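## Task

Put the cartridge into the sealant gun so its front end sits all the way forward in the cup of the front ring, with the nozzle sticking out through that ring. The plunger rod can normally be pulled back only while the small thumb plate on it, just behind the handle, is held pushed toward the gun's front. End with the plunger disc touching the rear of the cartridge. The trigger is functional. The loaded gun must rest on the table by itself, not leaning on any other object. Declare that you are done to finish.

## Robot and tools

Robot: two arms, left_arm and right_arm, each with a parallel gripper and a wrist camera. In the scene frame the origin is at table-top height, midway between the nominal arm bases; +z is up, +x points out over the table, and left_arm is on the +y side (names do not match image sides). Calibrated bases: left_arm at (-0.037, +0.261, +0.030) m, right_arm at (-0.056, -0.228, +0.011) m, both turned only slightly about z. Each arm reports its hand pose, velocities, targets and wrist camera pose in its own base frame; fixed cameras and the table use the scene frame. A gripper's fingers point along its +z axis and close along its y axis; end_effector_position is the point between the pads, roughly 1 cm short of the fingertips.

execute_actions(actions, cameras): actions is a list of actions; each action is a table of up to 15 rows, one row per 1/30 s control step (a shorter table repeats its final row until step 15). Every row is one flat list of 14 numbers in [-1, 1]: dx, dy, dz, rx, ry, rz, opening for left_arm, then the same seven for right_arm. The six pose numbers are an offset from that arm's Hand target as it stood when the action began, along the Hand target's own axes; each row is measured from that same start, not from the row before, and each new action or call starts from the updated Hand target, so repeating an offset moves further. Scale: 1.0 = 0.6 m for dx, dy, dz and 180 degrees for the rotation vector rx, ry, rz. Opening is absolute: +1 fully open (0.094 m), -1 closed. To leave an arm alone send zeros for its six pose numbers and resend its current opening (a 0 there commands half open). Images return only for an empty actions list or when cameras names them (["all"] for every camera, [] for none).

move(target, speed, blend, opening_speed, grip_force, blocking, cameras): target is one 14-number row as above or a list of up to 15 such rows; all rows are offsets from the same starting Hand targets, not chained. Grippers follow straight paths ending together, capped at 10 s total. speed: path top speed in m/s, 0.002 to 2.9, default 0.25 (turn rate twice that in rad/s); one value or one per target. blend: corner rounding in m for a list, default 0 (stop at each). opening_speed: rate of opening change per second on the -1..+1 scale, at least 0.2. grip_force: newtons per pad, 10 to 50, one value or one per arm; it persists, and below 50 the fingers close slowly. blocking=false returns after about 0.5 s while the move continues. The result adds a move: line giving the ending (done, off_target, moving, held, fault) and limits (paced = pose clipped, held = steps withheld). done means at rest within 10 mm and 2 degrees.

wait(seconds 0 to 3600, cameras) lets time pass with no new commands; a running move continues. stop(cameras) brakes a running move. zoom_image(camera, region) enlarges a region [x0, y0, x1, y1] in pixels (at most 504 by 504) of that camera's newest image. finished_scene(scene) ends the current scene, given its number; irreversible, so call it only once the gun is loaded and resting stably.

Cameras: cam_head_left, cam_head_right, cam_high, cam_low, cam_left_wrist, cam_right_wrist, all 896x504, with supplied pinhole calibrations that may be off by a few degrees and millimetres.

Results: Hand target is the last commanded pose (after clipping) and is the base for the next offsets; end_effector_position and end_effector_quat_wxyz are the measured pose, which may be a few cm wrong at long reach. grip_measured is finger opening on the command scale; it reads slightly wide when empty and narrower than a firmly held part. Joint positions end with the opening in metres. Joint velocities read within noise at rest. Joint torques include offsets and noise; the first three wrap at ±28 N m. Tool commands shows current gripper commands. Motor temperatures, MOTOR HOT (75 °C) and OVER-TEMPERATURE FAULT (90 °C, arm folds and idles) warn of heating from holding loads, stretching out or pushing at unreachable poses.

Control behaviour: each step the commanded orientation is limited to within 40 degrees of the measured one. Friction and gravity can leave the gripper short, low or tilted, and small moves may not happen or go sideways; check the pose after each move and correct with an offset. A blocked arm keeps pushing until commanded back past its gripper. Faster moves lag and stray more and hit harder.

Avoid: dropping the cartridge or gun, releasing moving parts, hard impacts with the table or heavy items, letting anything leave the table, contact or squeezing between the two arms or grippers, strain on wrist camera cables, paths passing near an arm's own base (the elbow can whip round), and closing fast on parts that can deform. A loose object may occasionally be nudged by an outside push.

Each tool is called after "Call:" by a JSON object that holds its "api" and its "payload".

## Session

Call:
{"api": "execute_actions", "payload": {"actions": []}}

Scene clock: 0.00 s.
left_arm: end_effector_position=(+0.3879, +0.0078, +0.0927) grip_measured=+1.000 end_effector_quat_wxyz=(+0.578, -0.049, +0.813, +0.050) | right_arm: end_effector_position=(+0.3878, -0.0341, +0.0886) grip_measured=+1.000 end_effector_quat_wxyz=(+0.585, +0.048, +0.804, -0.094)
Joint positions: left_arm=[-0.072 1.518 0.344 0.833 -0.207 -0.047 0.094] | right_arm=[0.008 1.579 0.323 0.946 0.216 -0.03 0.094]
Joint velocities: within noise
Joint torques (N m): no reading
Motor temperatures (°C): left_arm=[26 28 28 24 24 27 27] | right_arm=[25 25 29 25 26 23 25]
Heat: left arm: 28 °C; right arm: 29 °C.
Hand target: left_arm +0.3899, +0.0077, +0.0967; +0.582, -0.050, +0.810, +0.050 | right_arm +0.3898, -0.0341, +0.0924; +0.589, +0.049, +0.801, -0.093
Tool commands: left_gripper/opening=+1.0 right_gripper/opening=+1.0
camera_calibration:
cam_left_wrist: T_world_to_cam=[[0.17155, -0.98516, -0.00592, -0.05076], [-0.72487, -0.12215, -0.67797, 0.38716], [0.66719, 0.1206, -0.73506, -0.08703]] pos_world=[0.34741, 0.00778, 0.19822]
cam_right_wrist: T_world_to_cam=[[-0.14996, -0.98132, 0.12051, 0.0207], [-0.72985, 0.02764, -0.68305, 0.38544], [0.66696, -0.19038, -0.72036, -0.10182]] pos_world=[0.35232, -0.00973, 0.18743]

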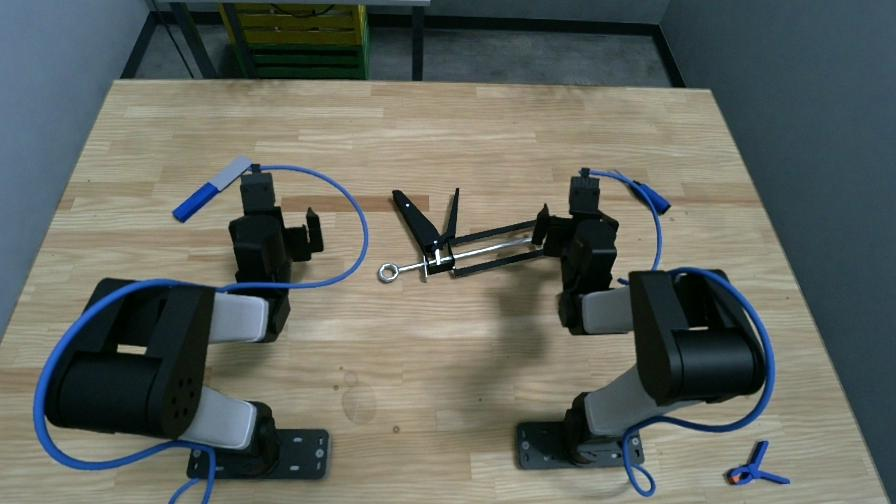

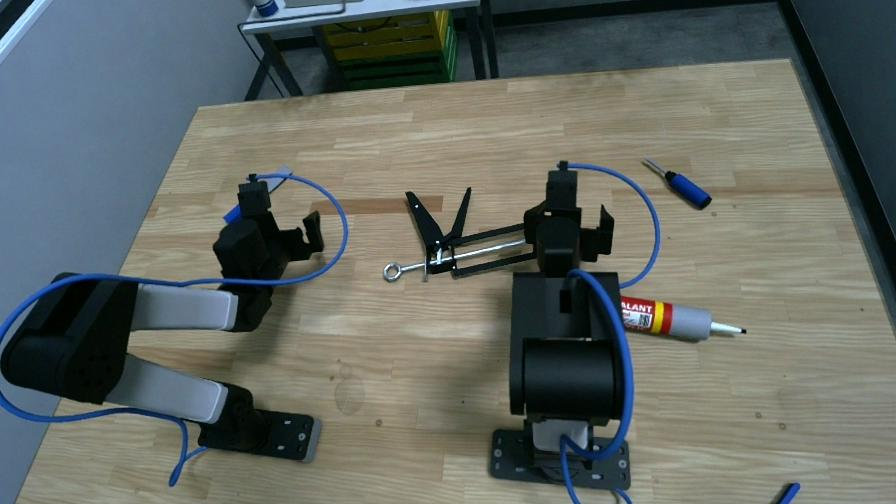

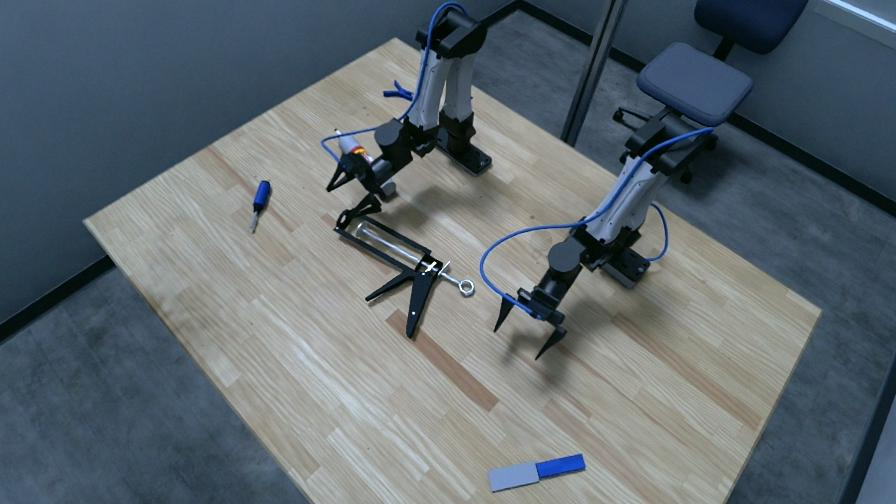

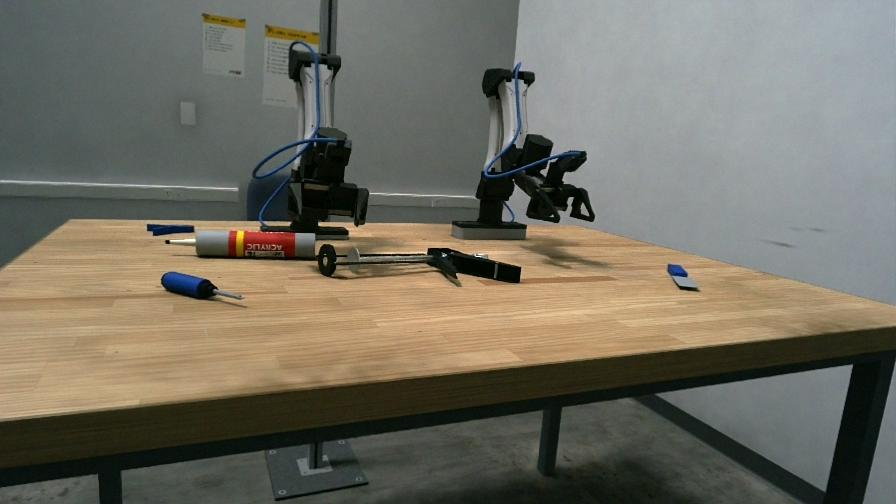

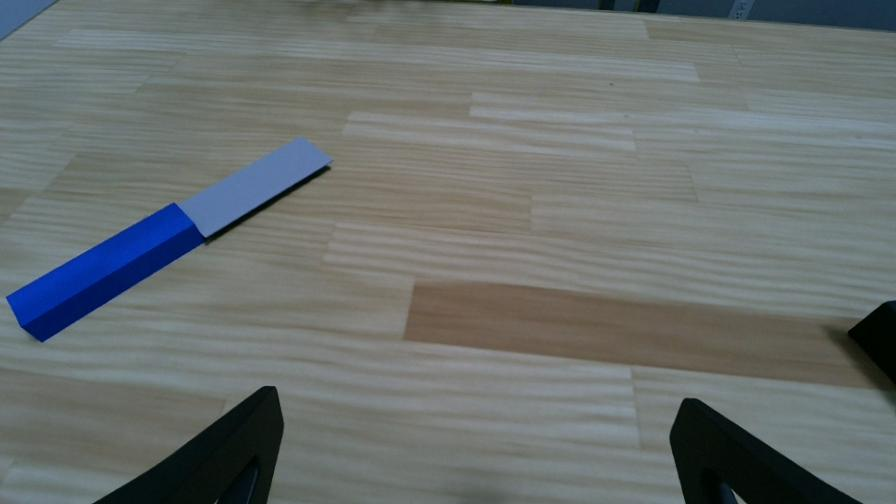

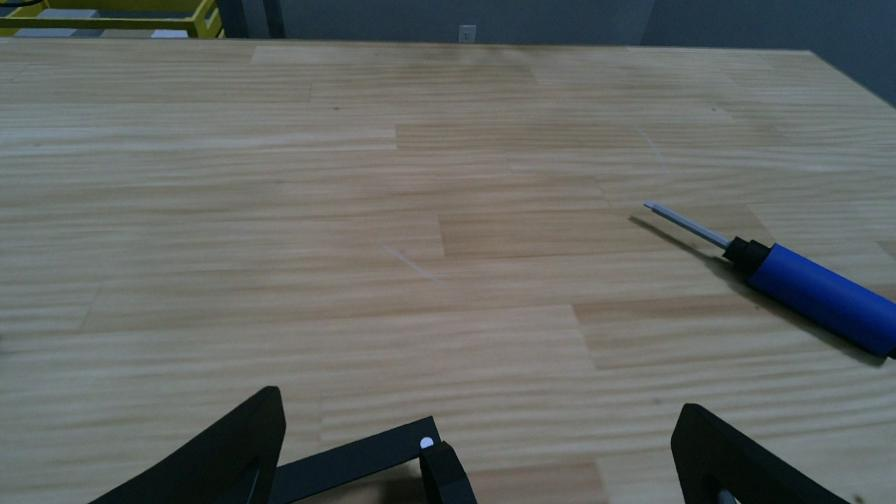

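Call:
{"api": "zoom_image", "payload": {"camera": "cam_low", "region": [310, 230, 530, 300]}}

Call:
{"api": "zoom_image", "payload": {"camera": "cam_head_left", "region": [370, 180, 560, 290]}}

Call:
{"api": "zoom_image", "payload": {"camera": "cam_high", "region": [300, 100, 500, 350]}}

Scaled by 2.291.

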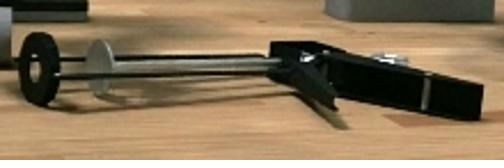

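Scaled by 2.653.

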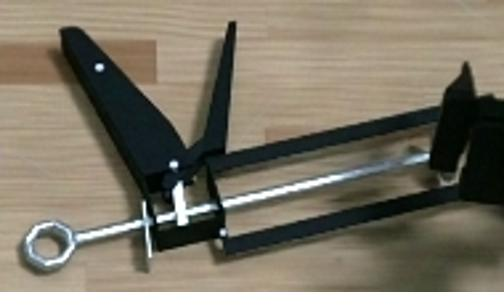

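Scaled by 2.016.

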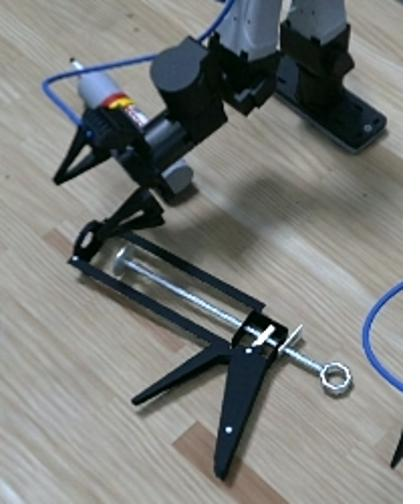

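Call:
{"api": "move", "payload": {"target": [[-0.079, 0.002, -0.026, 0, 0, 0, 0.6, -0.1107, -0.0111, -0.0347, 0, 0, 0, 0.3],[0.0185, -0.2665, -0.1703, -0.27, 0.332, -0.386, 0.6, -0.0467, 0.3921, -0.187, 0.2155, 0.373, 0.3366, 0.3]], "speed": 0.3, "blend": [0.03, 0], "cameras": ["all"]}}

Scene clock: 65.67 s.
left_arm: end_effector_position=(+0.3502, -0.1130, +0.1280) grip_measured=+0.603 end_effector_quat_wxyz=(+0.250, -0.475, +0.844, -0.008) | right_arm: end_effector_position=(+0.3511, +0.1465, +0.1415) grip_measured=+0.303 end_effector_quat_wxyz=(+0.193, +0.493, +0.848, -0.024)
Joint positions: left_arm=[-0.504 1.654 1.313 -0.932 -0.415 -1.467 0.075] | right_arm=[0.559 1.835 1.624 -1.214 0.364 1.585 0.061]
Joint torques (N m): left_arm=[0.18 -6.91 4.16 0.63 -0.5 -0.22] | right_arm=[-0.03 -6.04 10.09 0.32 0.18 0.04]
Motor temperatures (°C): left_arm=[26 29 31 32 24 27 27] | right_arm=[25 27 34 32 26 23 25]
Heat: left arm: 32 °C; right arm: 34 °C.
Hand target: left_arm +0.3471, -0.1071, +0.1280; +0.257, -0.485, +0.836, -0.001 (not the last commanded pose) | right_arm +0.3519, +0.1485, +0.1389; +0.186, +0.496, +0.847, -0.030 (not the last commanded pose)
Off the commanded pose: left_arm 0.065 m, 41 deg | right_arm 0.076 m, 28 deg.
move: held (left_arm; a check stopped the path), off_target (right_arm; braked when a check withheld steps of left_arm); path passed 1 of 2 targets; limits=held
pose unreachable (left arm): on one or more control steps of this call, first in action 0 (counted from 0), this arm could not follow its commanded pose, so it was not sent that pose on those steps. It may still have moved: this result reports where it is.
cause: moving toward the commanded pose would bring a part of the arm too close to another arm (this arm's wrist (the part past joint 4) and the right arm's wrist (the part past joint 4), along the way the arms are being sent, or toward where that arm still pushes).
cam_left_wrist: T_world_to_cam=[[0.82031, -0.51902, 0.24021, -0.36928], [-0.54593, -0.83579, 0.05846, 0.13139], [0.17043, -0.17909, -0.96896, 0.14858]] pos_world=[0.34933, -0.05524, 0.225]
cam_right_wrist: T_world_to_cam=[[-0.82032, -0.54851, -0.16192, 0.39803], [-0.56888, 0.81167, 0.1325, 0.103], [0.05875, 0.20081, -0.97787, 0.18785]] pos_world=[0.37407, 0.097, 0.2345]

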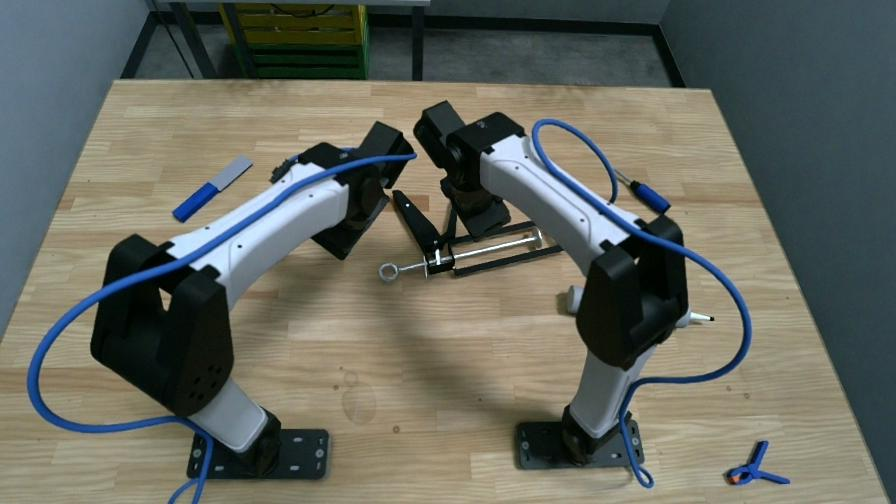

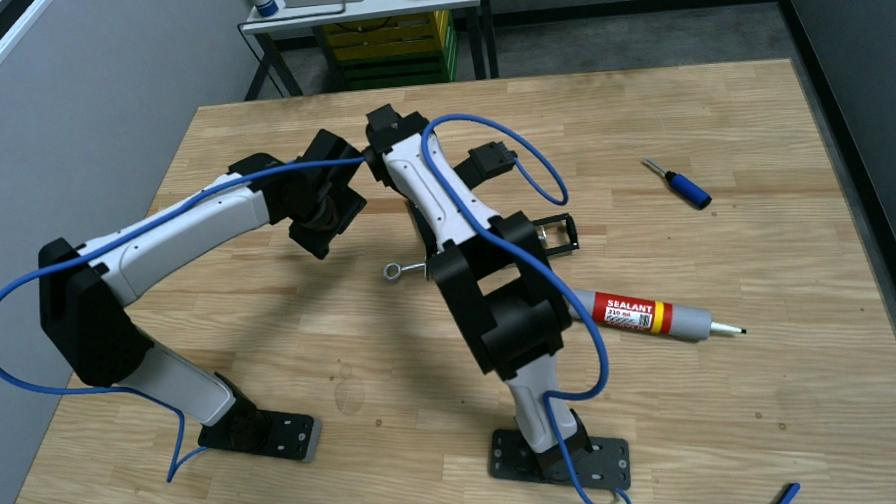

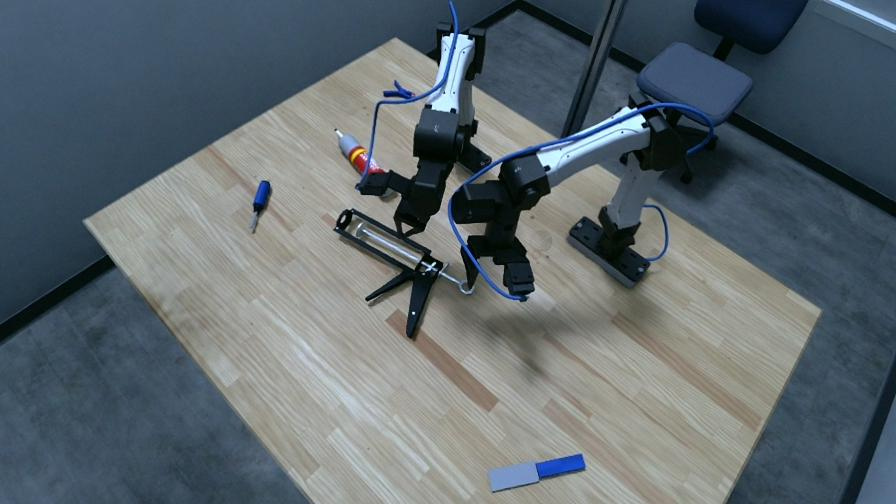

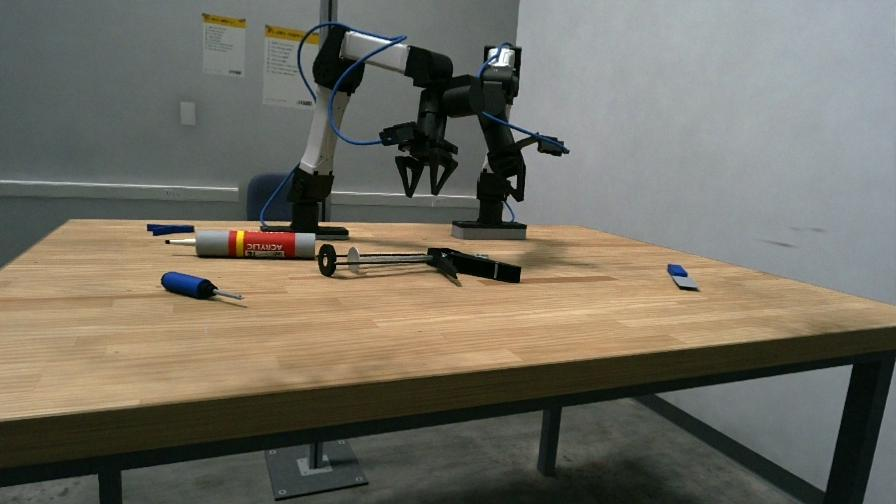

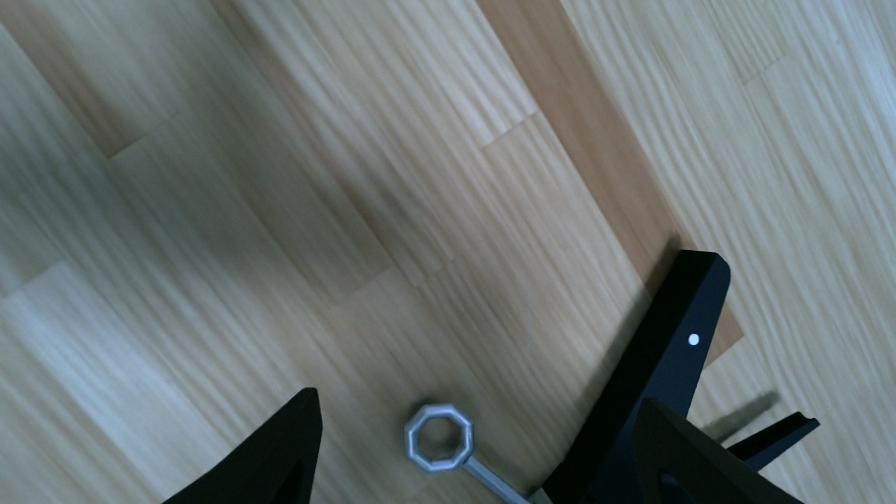

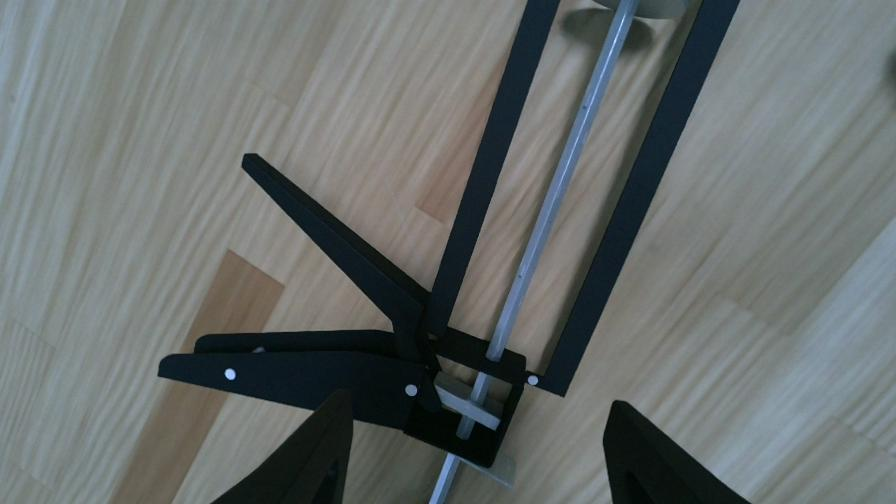

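Call:
{"api": "execute_actions", "payload": {"actions": []}}

Scene clock: 75.87 s.
left_arm: end_effector_position=(+0.3502, -0.1130, +0.1280) grip_measured=+0.603 end_effector_quat_wxyz=(+0.250, -0.475, +0.844, -0.008) | right_arm: end_effector_position=(+0.3510, +0.1465, +0.1415) grip_measured=+0.303 end_effector_quat_wxyz=(+0.192, +0.493, +0.848, -0.024)
Joint positions: left_arm=[-0.504 1.654 1.313 -0.932 -0.415 -1.467 0.075] | right_arm=[0.559 1.835 1.624 -1.215 0.364 1.585 0.061]
Joint velocities: within noise
Joint torques (N m): left_arm=[0.2 -6.94 4.18 0.61 -0.48 -0.22] | right_arm=[-0.03 -6.01 10.09 0.3 0.17 0.04]
Motor temperatures (°C): left_arm=[26 30 31 30 24 27 27] | right_arm=[25 28 34 30 26 23 25]
Heat: left arm: 31 °C; right arm: 34 °C.
Hand target: left_arm +0.3471, -0.1071, +0.1280; +0.257, -0.485, +0.836, -0.001 (not the last commanded pose) | right_arm +0.3520, +0.1485, +0.1389; +0.186, +0.496, +0.847, -0.030 (not the last commanded pose)
Tool commands: left_gripper/opening=+0.6 right_gripper/opening=+0.3
Off the commanded pose: left_arm 0.065 m, 41 deg | right_arm 0.076 m, 28 deg.
camera_calibration:
cam_left_wrist: T_world_to_cam=[[0.82031, -0.51902, 0.24021, -0.36928], [-0.54593, -0.83579, 0.05846, 0.13139], [0.17043, -0.17909, -0.96896, 0.14858]] pos_world=[0.34933, -0.05524, 0.225]
cam_right_wrist: T_world_to_cam=[[-0.82038, -0.54854, -0.16149, 0.39799], [-0.56885, 0.81163, 0.13293, 0.10282], [0.05815, 0.20091, -0.97788, 0.18795]] pos_world=[0.37407, 0.0971, 0.2344]

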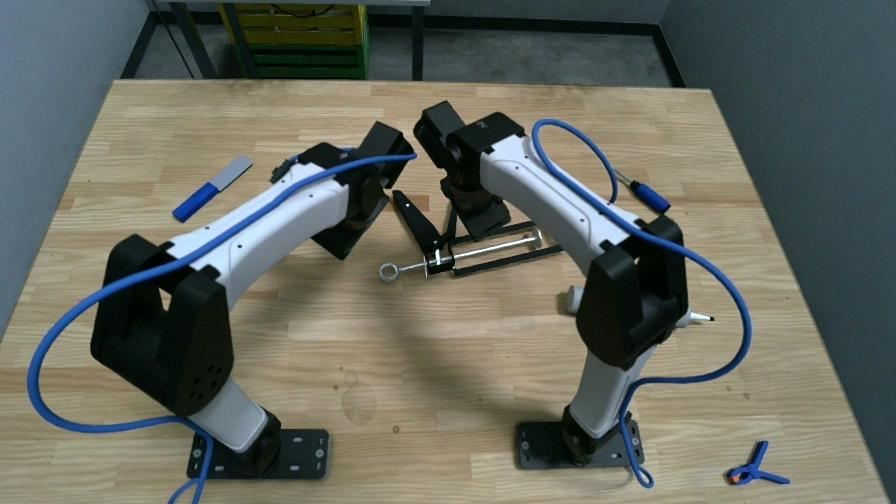

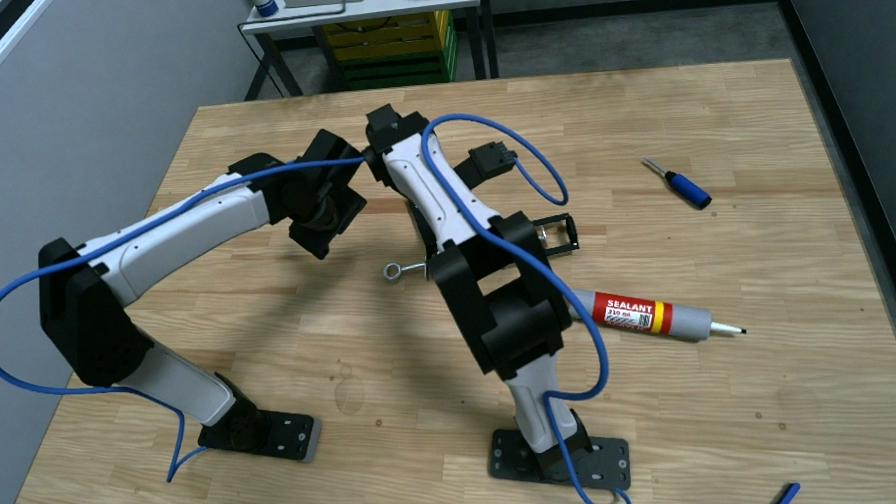

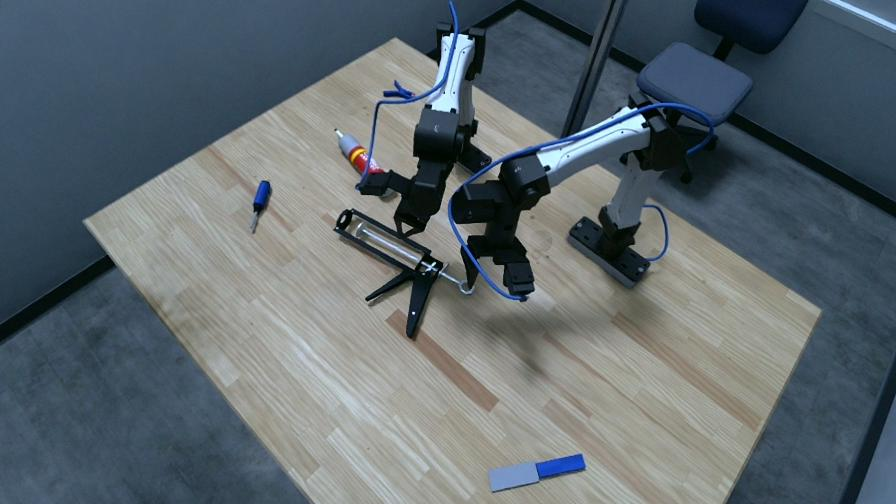

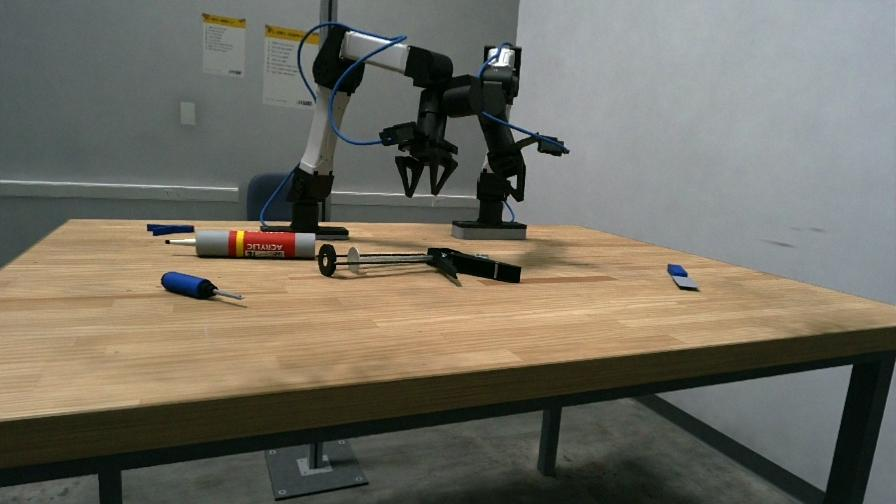

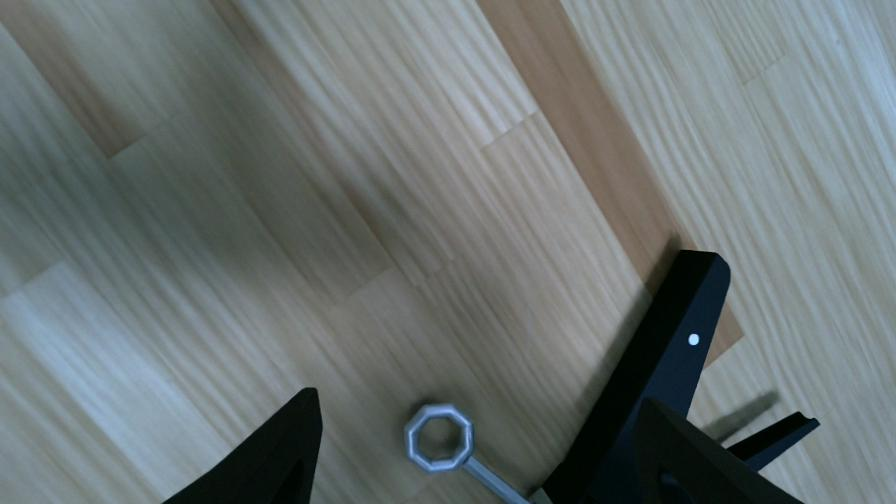

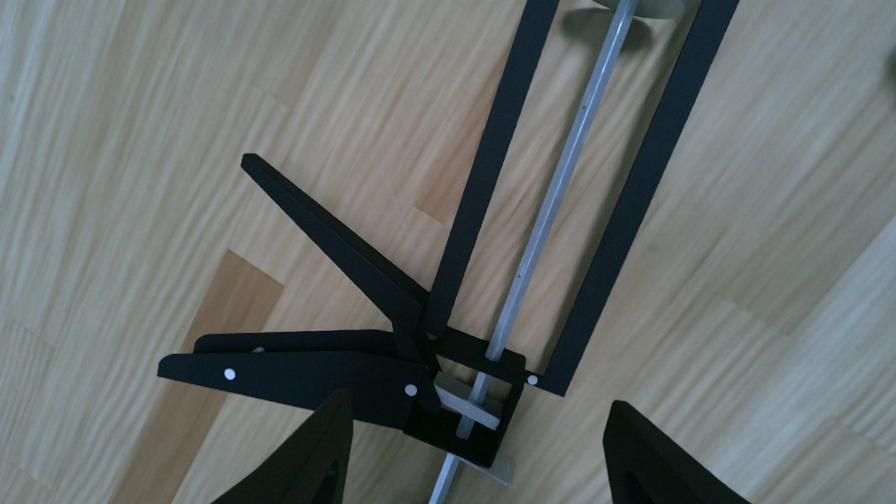

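Call:
{"api": "zoom_image", "payload": {"camera": "cam_right_wrist", "region": [330, 270, 630, 504]}}

Call:
{"api": "zoom_image", "payload": {"camera": "cam_head_left", "region": [370, 180, 570, 290]}}

Scaled by 1.680.

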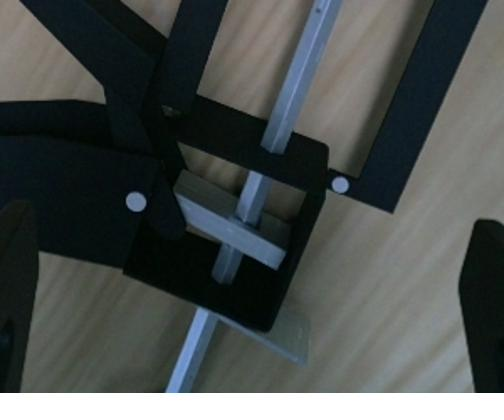

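Scaled by 2.520.

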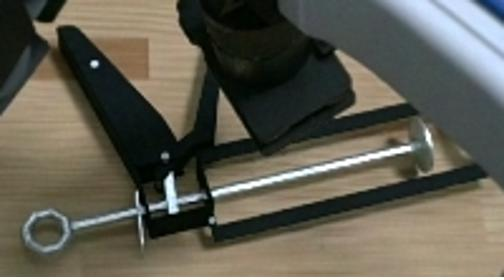

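Call:
{"api": "move", "payload": {"target": [0.0698, 0.0450, 0.0447, -0.0742, 0.2761, -0.2033, 0.4, 0,0,0,0,0,0,0.3], "cameras": ["cam_left_wrist", "cam_head_left"], "speed": 0.2}}

Scene clock: 121.87 s.
left_arm: end_effector_position=(+0.3220, -0.1204, +0.0874) grip_measured=+0.403 end_effector_quat_wxyz=(+0.170, +0.689, -0.679, +0.190) | right_arm: end_effector_position=(+0.3510, +0.1465, +0.1415) grip_measured=+0.303 end_effector_quat_wxyz=(+0.192, +0.493, +0.848, -0.024)
Joint positions: left_arm=[-0.109 1.748 1.264 -0.989 0.507 -1.72 0.066] | right_arm=[0.559 1.835 1.624 -1.215 0.364 1.586 0.061]
Joint torques (N m): left_arm=[0.57 -5.26 3.78 0.37 0.32 -0.11] | right_arm=[-0.03 -6.04 10.13 0.31 0.17 0.05]
Heat: left arm: 33 °C; right arm: 37 °C.
Hand target: left_arm +0.3201, -0.1200, +0.0799; +0.180, +0.695, -0.671, +0.186 | right_arm +0.3520, +0.1485, +0.1389; +0.186, +0.496, +0.847, -0.030
Off the commanded pose: left_arm 0.008 m, 2 deg | right_arm 0.003 m, 1 deg.
move: done
cam_left_wrist: T_world_to_cam=[[0.99938, 0.03303, -0.01245, -0.30932], [0.02815, -0.53293, 0.84569, -0.10493], [0.02129, -0.84552, -0.53353, 0.04256]] pos_world=[0.31117, -0.00972, 0.10759]
Images, in order (width x height): cam_head_left 896x504, cam_left_wrist 896x504.

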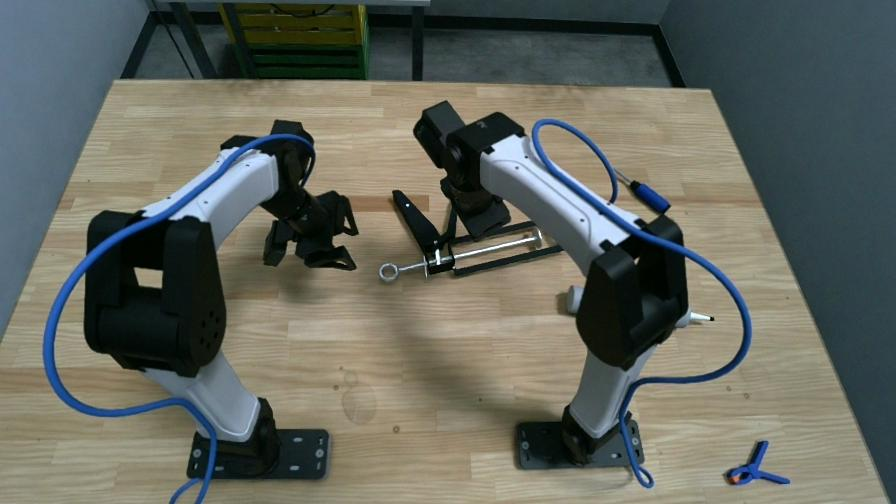

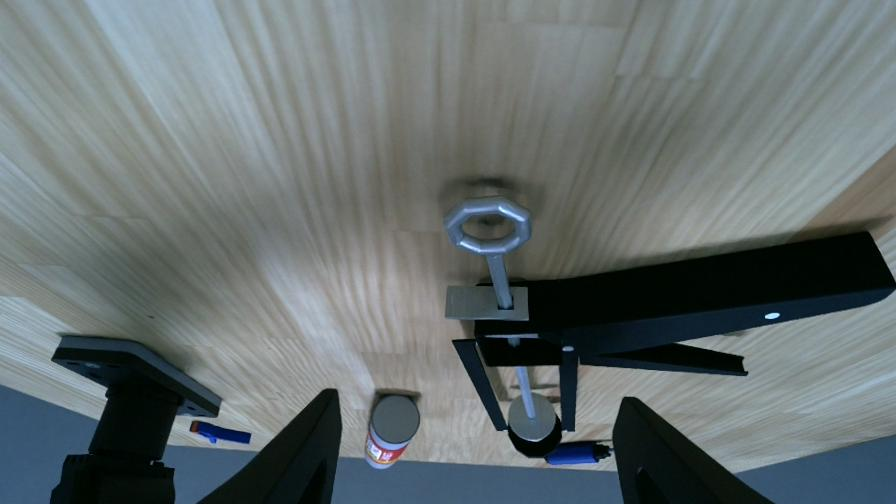

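Call:
{"api": "move", "payload": {"target": [0,0,0,0,0,0,0.4, 0.1127, -0.0087, 0.0087, -0.0372, 0.1243, -0.4148, 0.95], "cameras": ["cam_right_wrist", "cam_head_left"], "speed": 0.25}}

Scene clock: 138.67 s.
left_arm: end_effector_position=(+0.3221, -0.1205, +0.0875) grip_measured=+0.403 end_effector_quat_wxyz=(+0.170, +0.689, -0.679, +0.191) | right_arm: end_effector_position=(+0.3188, +0.1974, +0.1129) grip_measured=+0.947 end_effector_quat_wxyz=(+0.010, -0.124, +0.992, -0.001)
Joint positions: left_arm=[-0.109 1.748 1.264 -0.989 0.508 -1.72 0.066] | right_arm=[0.559 1.953 1.722 -1.323 0.009 0.31 0.091]
Joint torques (N m): left_arm=[0.51 -5.26 3.78 0.38 0.31 -0.12] | right_arm=[0.1 -6.75 9.94 0.22 -0.15 -0.16]
Heat: left arm: 32 °C; right arm: 37 °C.
Hand target: left_arm +0.3201, -0.1200, +0.0800; +0.180, +0.695, -0.671, +0.186 | right_arm +0.3194, +0.2008, +0.1100; +0.000, -0.130, +0.992, +0.000
Off the commanded pose: left_arm 0.008 m, 2 deg | right_arm 0.004 m, 1 deg.
move: done
cam_right_wrist: T_world_to_cam=[[0.28173, -0.95922, -0.02272, 0.10887], [-0.84626, -0.25958, 0.46525, 0.30937], [-0.45218, -0.11185, -0.88489, 0.3656]] pos_world=[0.39645, 0.22562, 0.18205]
Images, in order (width x height): cam_head_left 896x504, cam_right_wrist 896x504.

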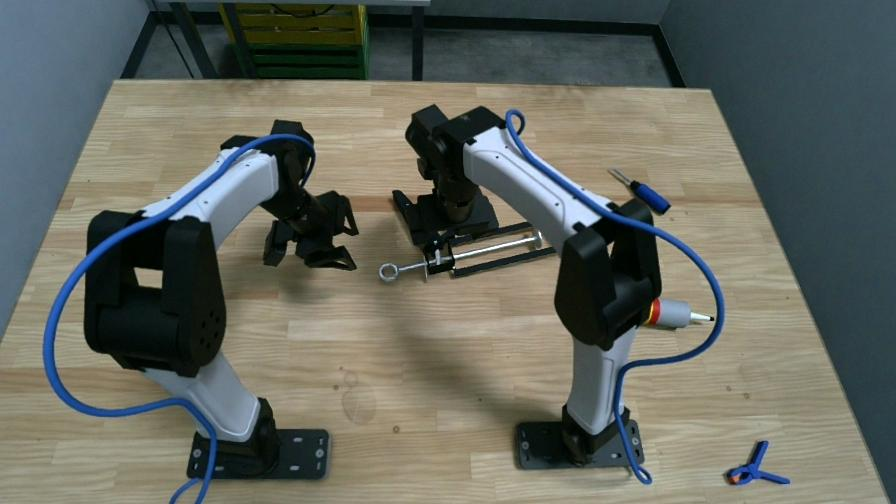

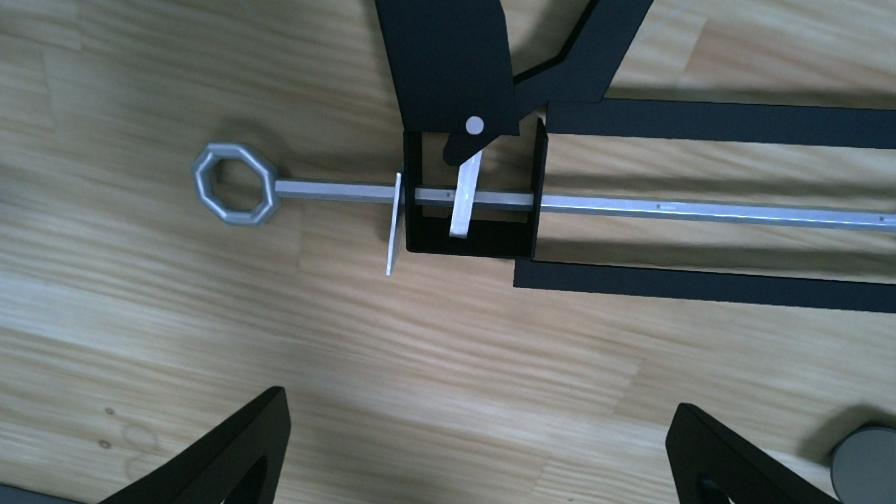

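Call:
{"api": "move", "payload": {"target": [0,0,0,0,0,0,0.4, -0.0037, 0.006, 0.1167, 0, 0, 0.004, 1.0], "cameras": ["cam_right_wrist", "cam_left_wrist"], "speed": 0.2}}

Scene clock: 151.50 s.
left_arm: end_effector_position=(+0.3221, -0.1205, +0.0875) grip_measured=+0.403 end_effector_quat_wxyz=(+0.170, +0.689, -0.679, +0.191) | right_arm: end_effector_position=(+0.3216, +0.2004, +0.0499) grip_measured=+0.997 end_effector_quat_wxyz=(+0.007, -0.125, +0.992, -0.002)
Joint positions: left_arm=[-0.109 1.748 1.264 -0.989 0.508 -1.72 0.066] | right_arm=[0.562 2 1.538 -1.096 0.009 0.311 0.094]
Joint torques (N m): left_arm=[0.53 -5.26 3.86 0.39 0.32 -0.13] | right_arm=[0.51 -7.04 6.95 0.49 -0.15 0.05]
Heat: left arm: 32 °C; right arm: 38 °C.
Hand target: left_arm +0.3201, -0.1200, +0.0800; +0.180, +0.695, -0.671, +0.186 | right_arm +0.3207, +0.2049, +0.0401; +0.001, -0.124, +0.992, +0.000
Off the commanded pose: left_arm 0.008 m, 2 deg | right_arm 0.011 m, 1 deg.
move: off_target (right_arm)
cam_left_wrist: T_world_to_cam=[[0.99937, 0.03333, -0.01241, -0.30931], [0.02826, -0.53223, 0.84613, -0.10506], [0.02159, -0.84594, -0.53284, 0.0423]] pos_world=[0.31117, -0.00982, 0.10759]
cam_right_wrist: T_world_to_cam=[[0.28342, -0.95875, -0.02162, 0.10889], [-0.84356, -0.25997, 0.46992, 0.3408], [-0.45616, -0.11494, -0.88244, 0.31329]] pos_world=[0.39953, 0.22901, 0.11867]
Images, in order (width x height): cam_left_wrist 896x504, cam_right_wrist 896x504.

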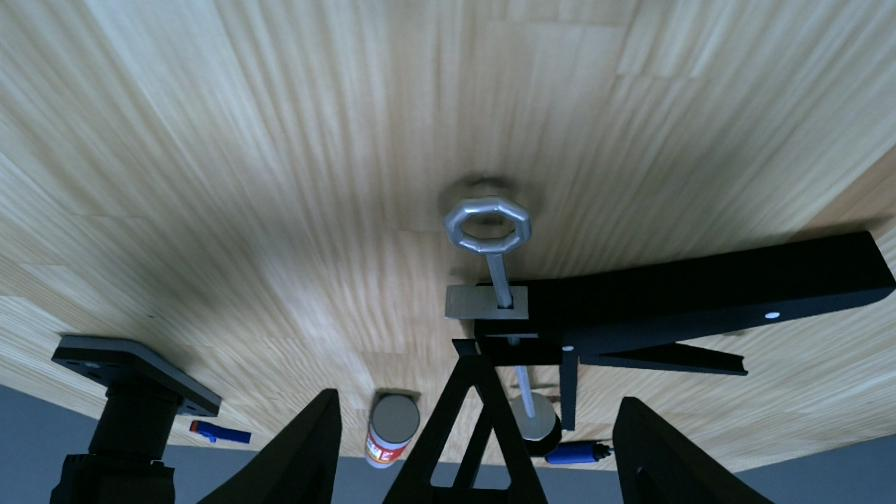

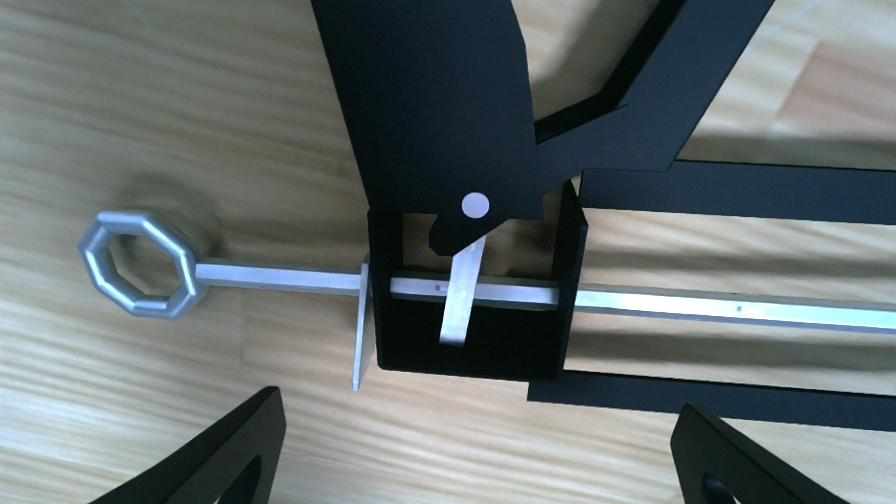

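Call:
{"api": "move", "payload": {"target": [0,0,0,0,0,0,0.4, 0.0083, 0.0033, 0.055, 0, 0, 0.0, 1.0], "cameras": ["cam_right_wrist", "cam_low"], "speed": 0.15}}

Scene clock: 160.07 s.
left_arm: end_effector_position=(+0.3221, -0.1205, +0.0875) grip_measured=+0.403 end_effector_quat_wxyz=(+0.170, +0.689, -0.679, +0.191) | right_arm: end_effector_position=(+0.3125, +0.1986, +0.0210) grip_measured=+0.998 end_effector_quat_wxyz=(-0.002, -0.123, +0.992, -0.007)
Joint positions: left_arm=[-0.109 1.748 1.264 -0.989 0.508 -1.72 0.066] | right_arm=[0.572 2.018 1.445 -1.007 0.012 0.324 0.094]
Joint torques (N m): left_arm=[0.53 -5.29 3.82 0.37 0.32 -0.12] | right_arm=[0.43 -6.64 5.75 0.77 -0.18 0.02]
Heat: left arm: 32 °C; right arm: 38 °C.
Hand target: left_arm +0.3201, -0.1200, +0.0800; +0.180, +0.695, -0.671, +0.186 | right_arm +0.3153, +0.2056, +0.0070; +0.000, -0.124, +0.992, +0.000
Off the commanded pose: left_arm 0.008 m, 2 deg | right_arm 0.016 m, 1 deg.
move: off_target (right_arm)
cam_right_wrist: T_world_to_cam=[[0.27991, -0.95994, -0.01308, 0.11017], [-0.8364, -0.25053, 0.48751, 0.34175], [-0.47126, -0.12552, -0.87302, 0.29002]] pos_world=[0.39168, 0.22778, 0.08803]
Images, in order (width x height): cam_low 896x504, cam_right_wrist 896x504.

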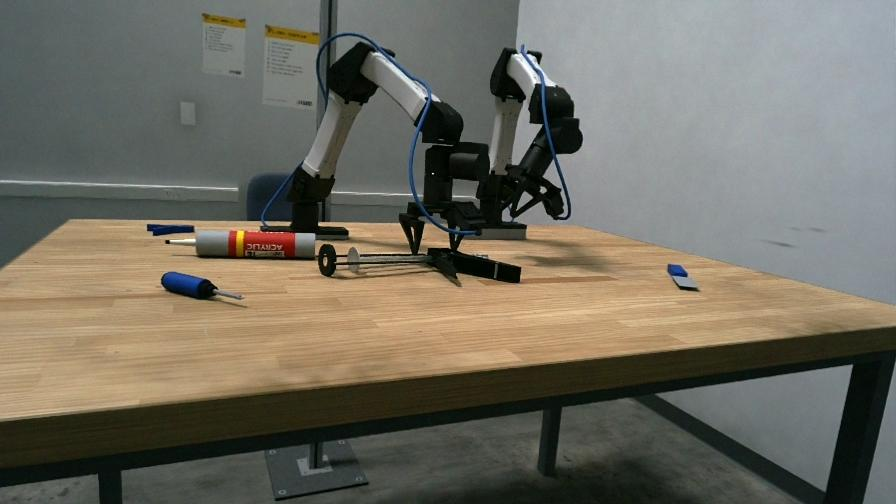

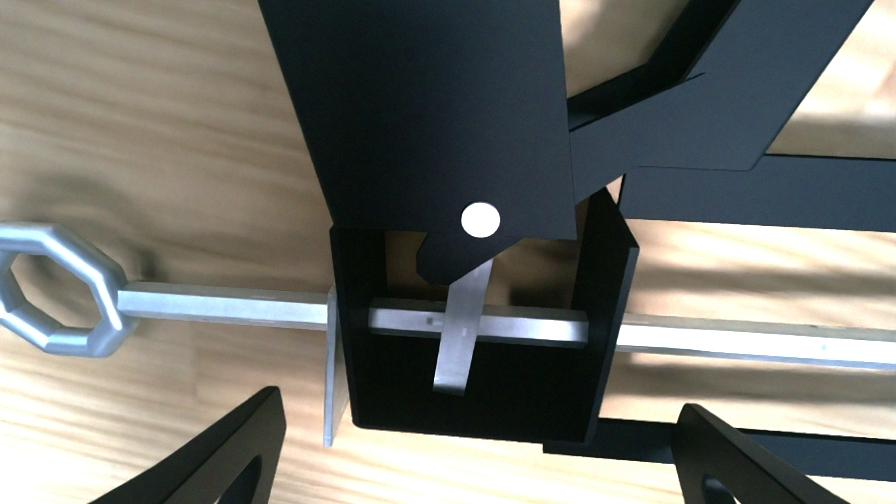

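Call:
{"api": "move", "payload": {"target": [[0,0,0,0,0,0,0.4, -0.0153, 0.0, -0.005, 0, 0, 0.0, 1.0],[0,0,0,0,0,0,0.4, -0.0153, 0.0, 0.0217, 0, 0, 0.0, 1.0]], "cameras": ["cam_right_wrist", "cam_left_wrist"], "speed": 0.12}}

Scene clock: 169.57 s.
left_arm: end_effector_position=(+0.3221, -0.1205, +0.0875) grip_measured=+0.403 end_effector_quat_wxyz=(+0.170, +0.689, -0.679, +0.191) | right_arm: end_effector_position=(+0.3209, +0.2043, +0.0102) grip_measured=+0.998 end_effector_quat_wxyz=(+0.002, -0.123, +0.992, -0.005)
Joint positions: left_arm=[-0.109 1.748 1.264 -0.989 0.508 -1.72 0.066] | right_arm=[0.572 2.061 1.463 -0.974 0.01 0.325 0.094]
Joint torques (N m): left_arm=[0.54 -5.29 3.78 0.38 0.31 -0.13] | right_arm=[-0.28 -6.5 5.87 0.74 -0.16 -0.1]
Heat: left arm: 32 °C; right arm: 37 °C.
Hand target: left_arm +0.3201, -0.1200, +0.0800; +0.180, +0.695, -0.671, +0.186 | right_arm +0.3243, +0.2079, -0.0060; +0.000, -0.124, +0.992, +0.000
Off the commanded pose: left_arm 0.008 m, 2 deg | right_arm 0.017 m, 1 deg.
move: off_target (right_arm)
cam_left_wrist: T_world_to_cam=[[0.99937, 0.03333, -0.01241, -0.30931], [0.02826, -0.53223, 0.84613, -0.10506], [0.02159, -0.84594, -0.53284, 0.0423]] pos_world=[0.31117, -0.00982, 0.10759]
cam_right_wrist: T_world_to_cam=[[0.27926, -0.96005, -0.01752, 0.11346], [-0.8398, -0.25305, 0.48031, 0.35713], [-0.46556, -0.11942, -0.87692, 0.28217]] pos_world=[0.3996, 0.233, 0.0779]
Images, in order (width x height): cam_left_wrist 896x504, cam_right_wrist 896x504.

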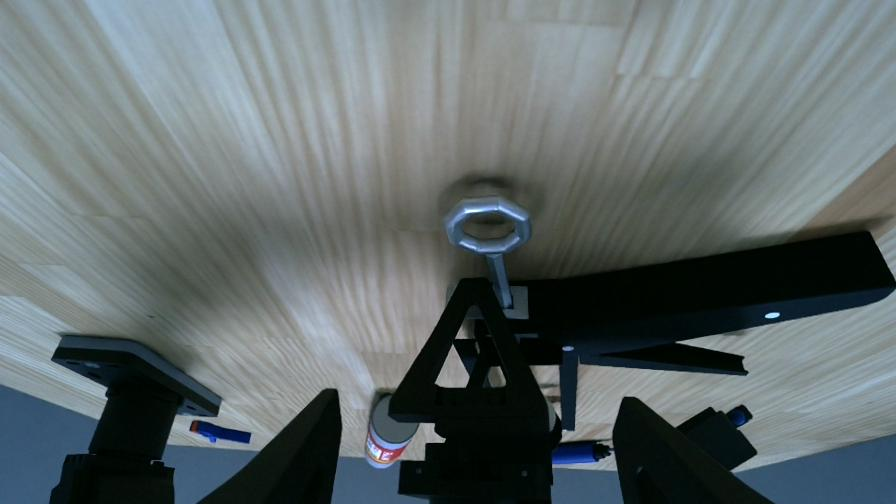

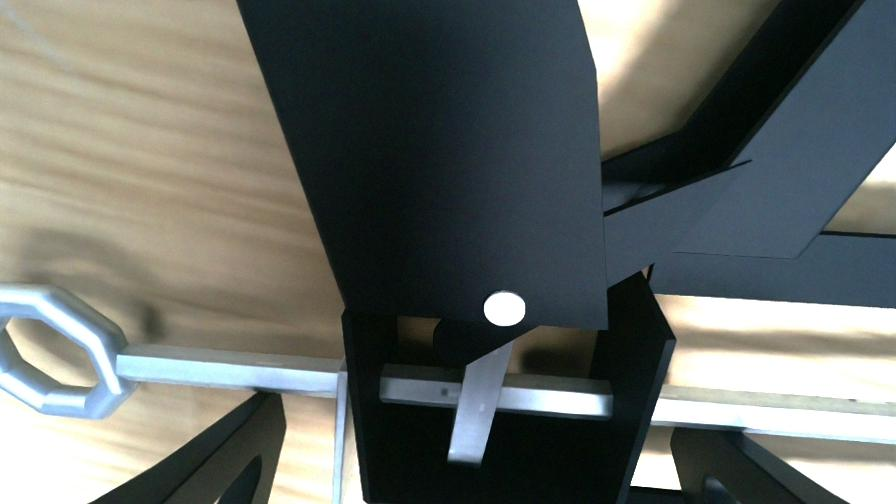

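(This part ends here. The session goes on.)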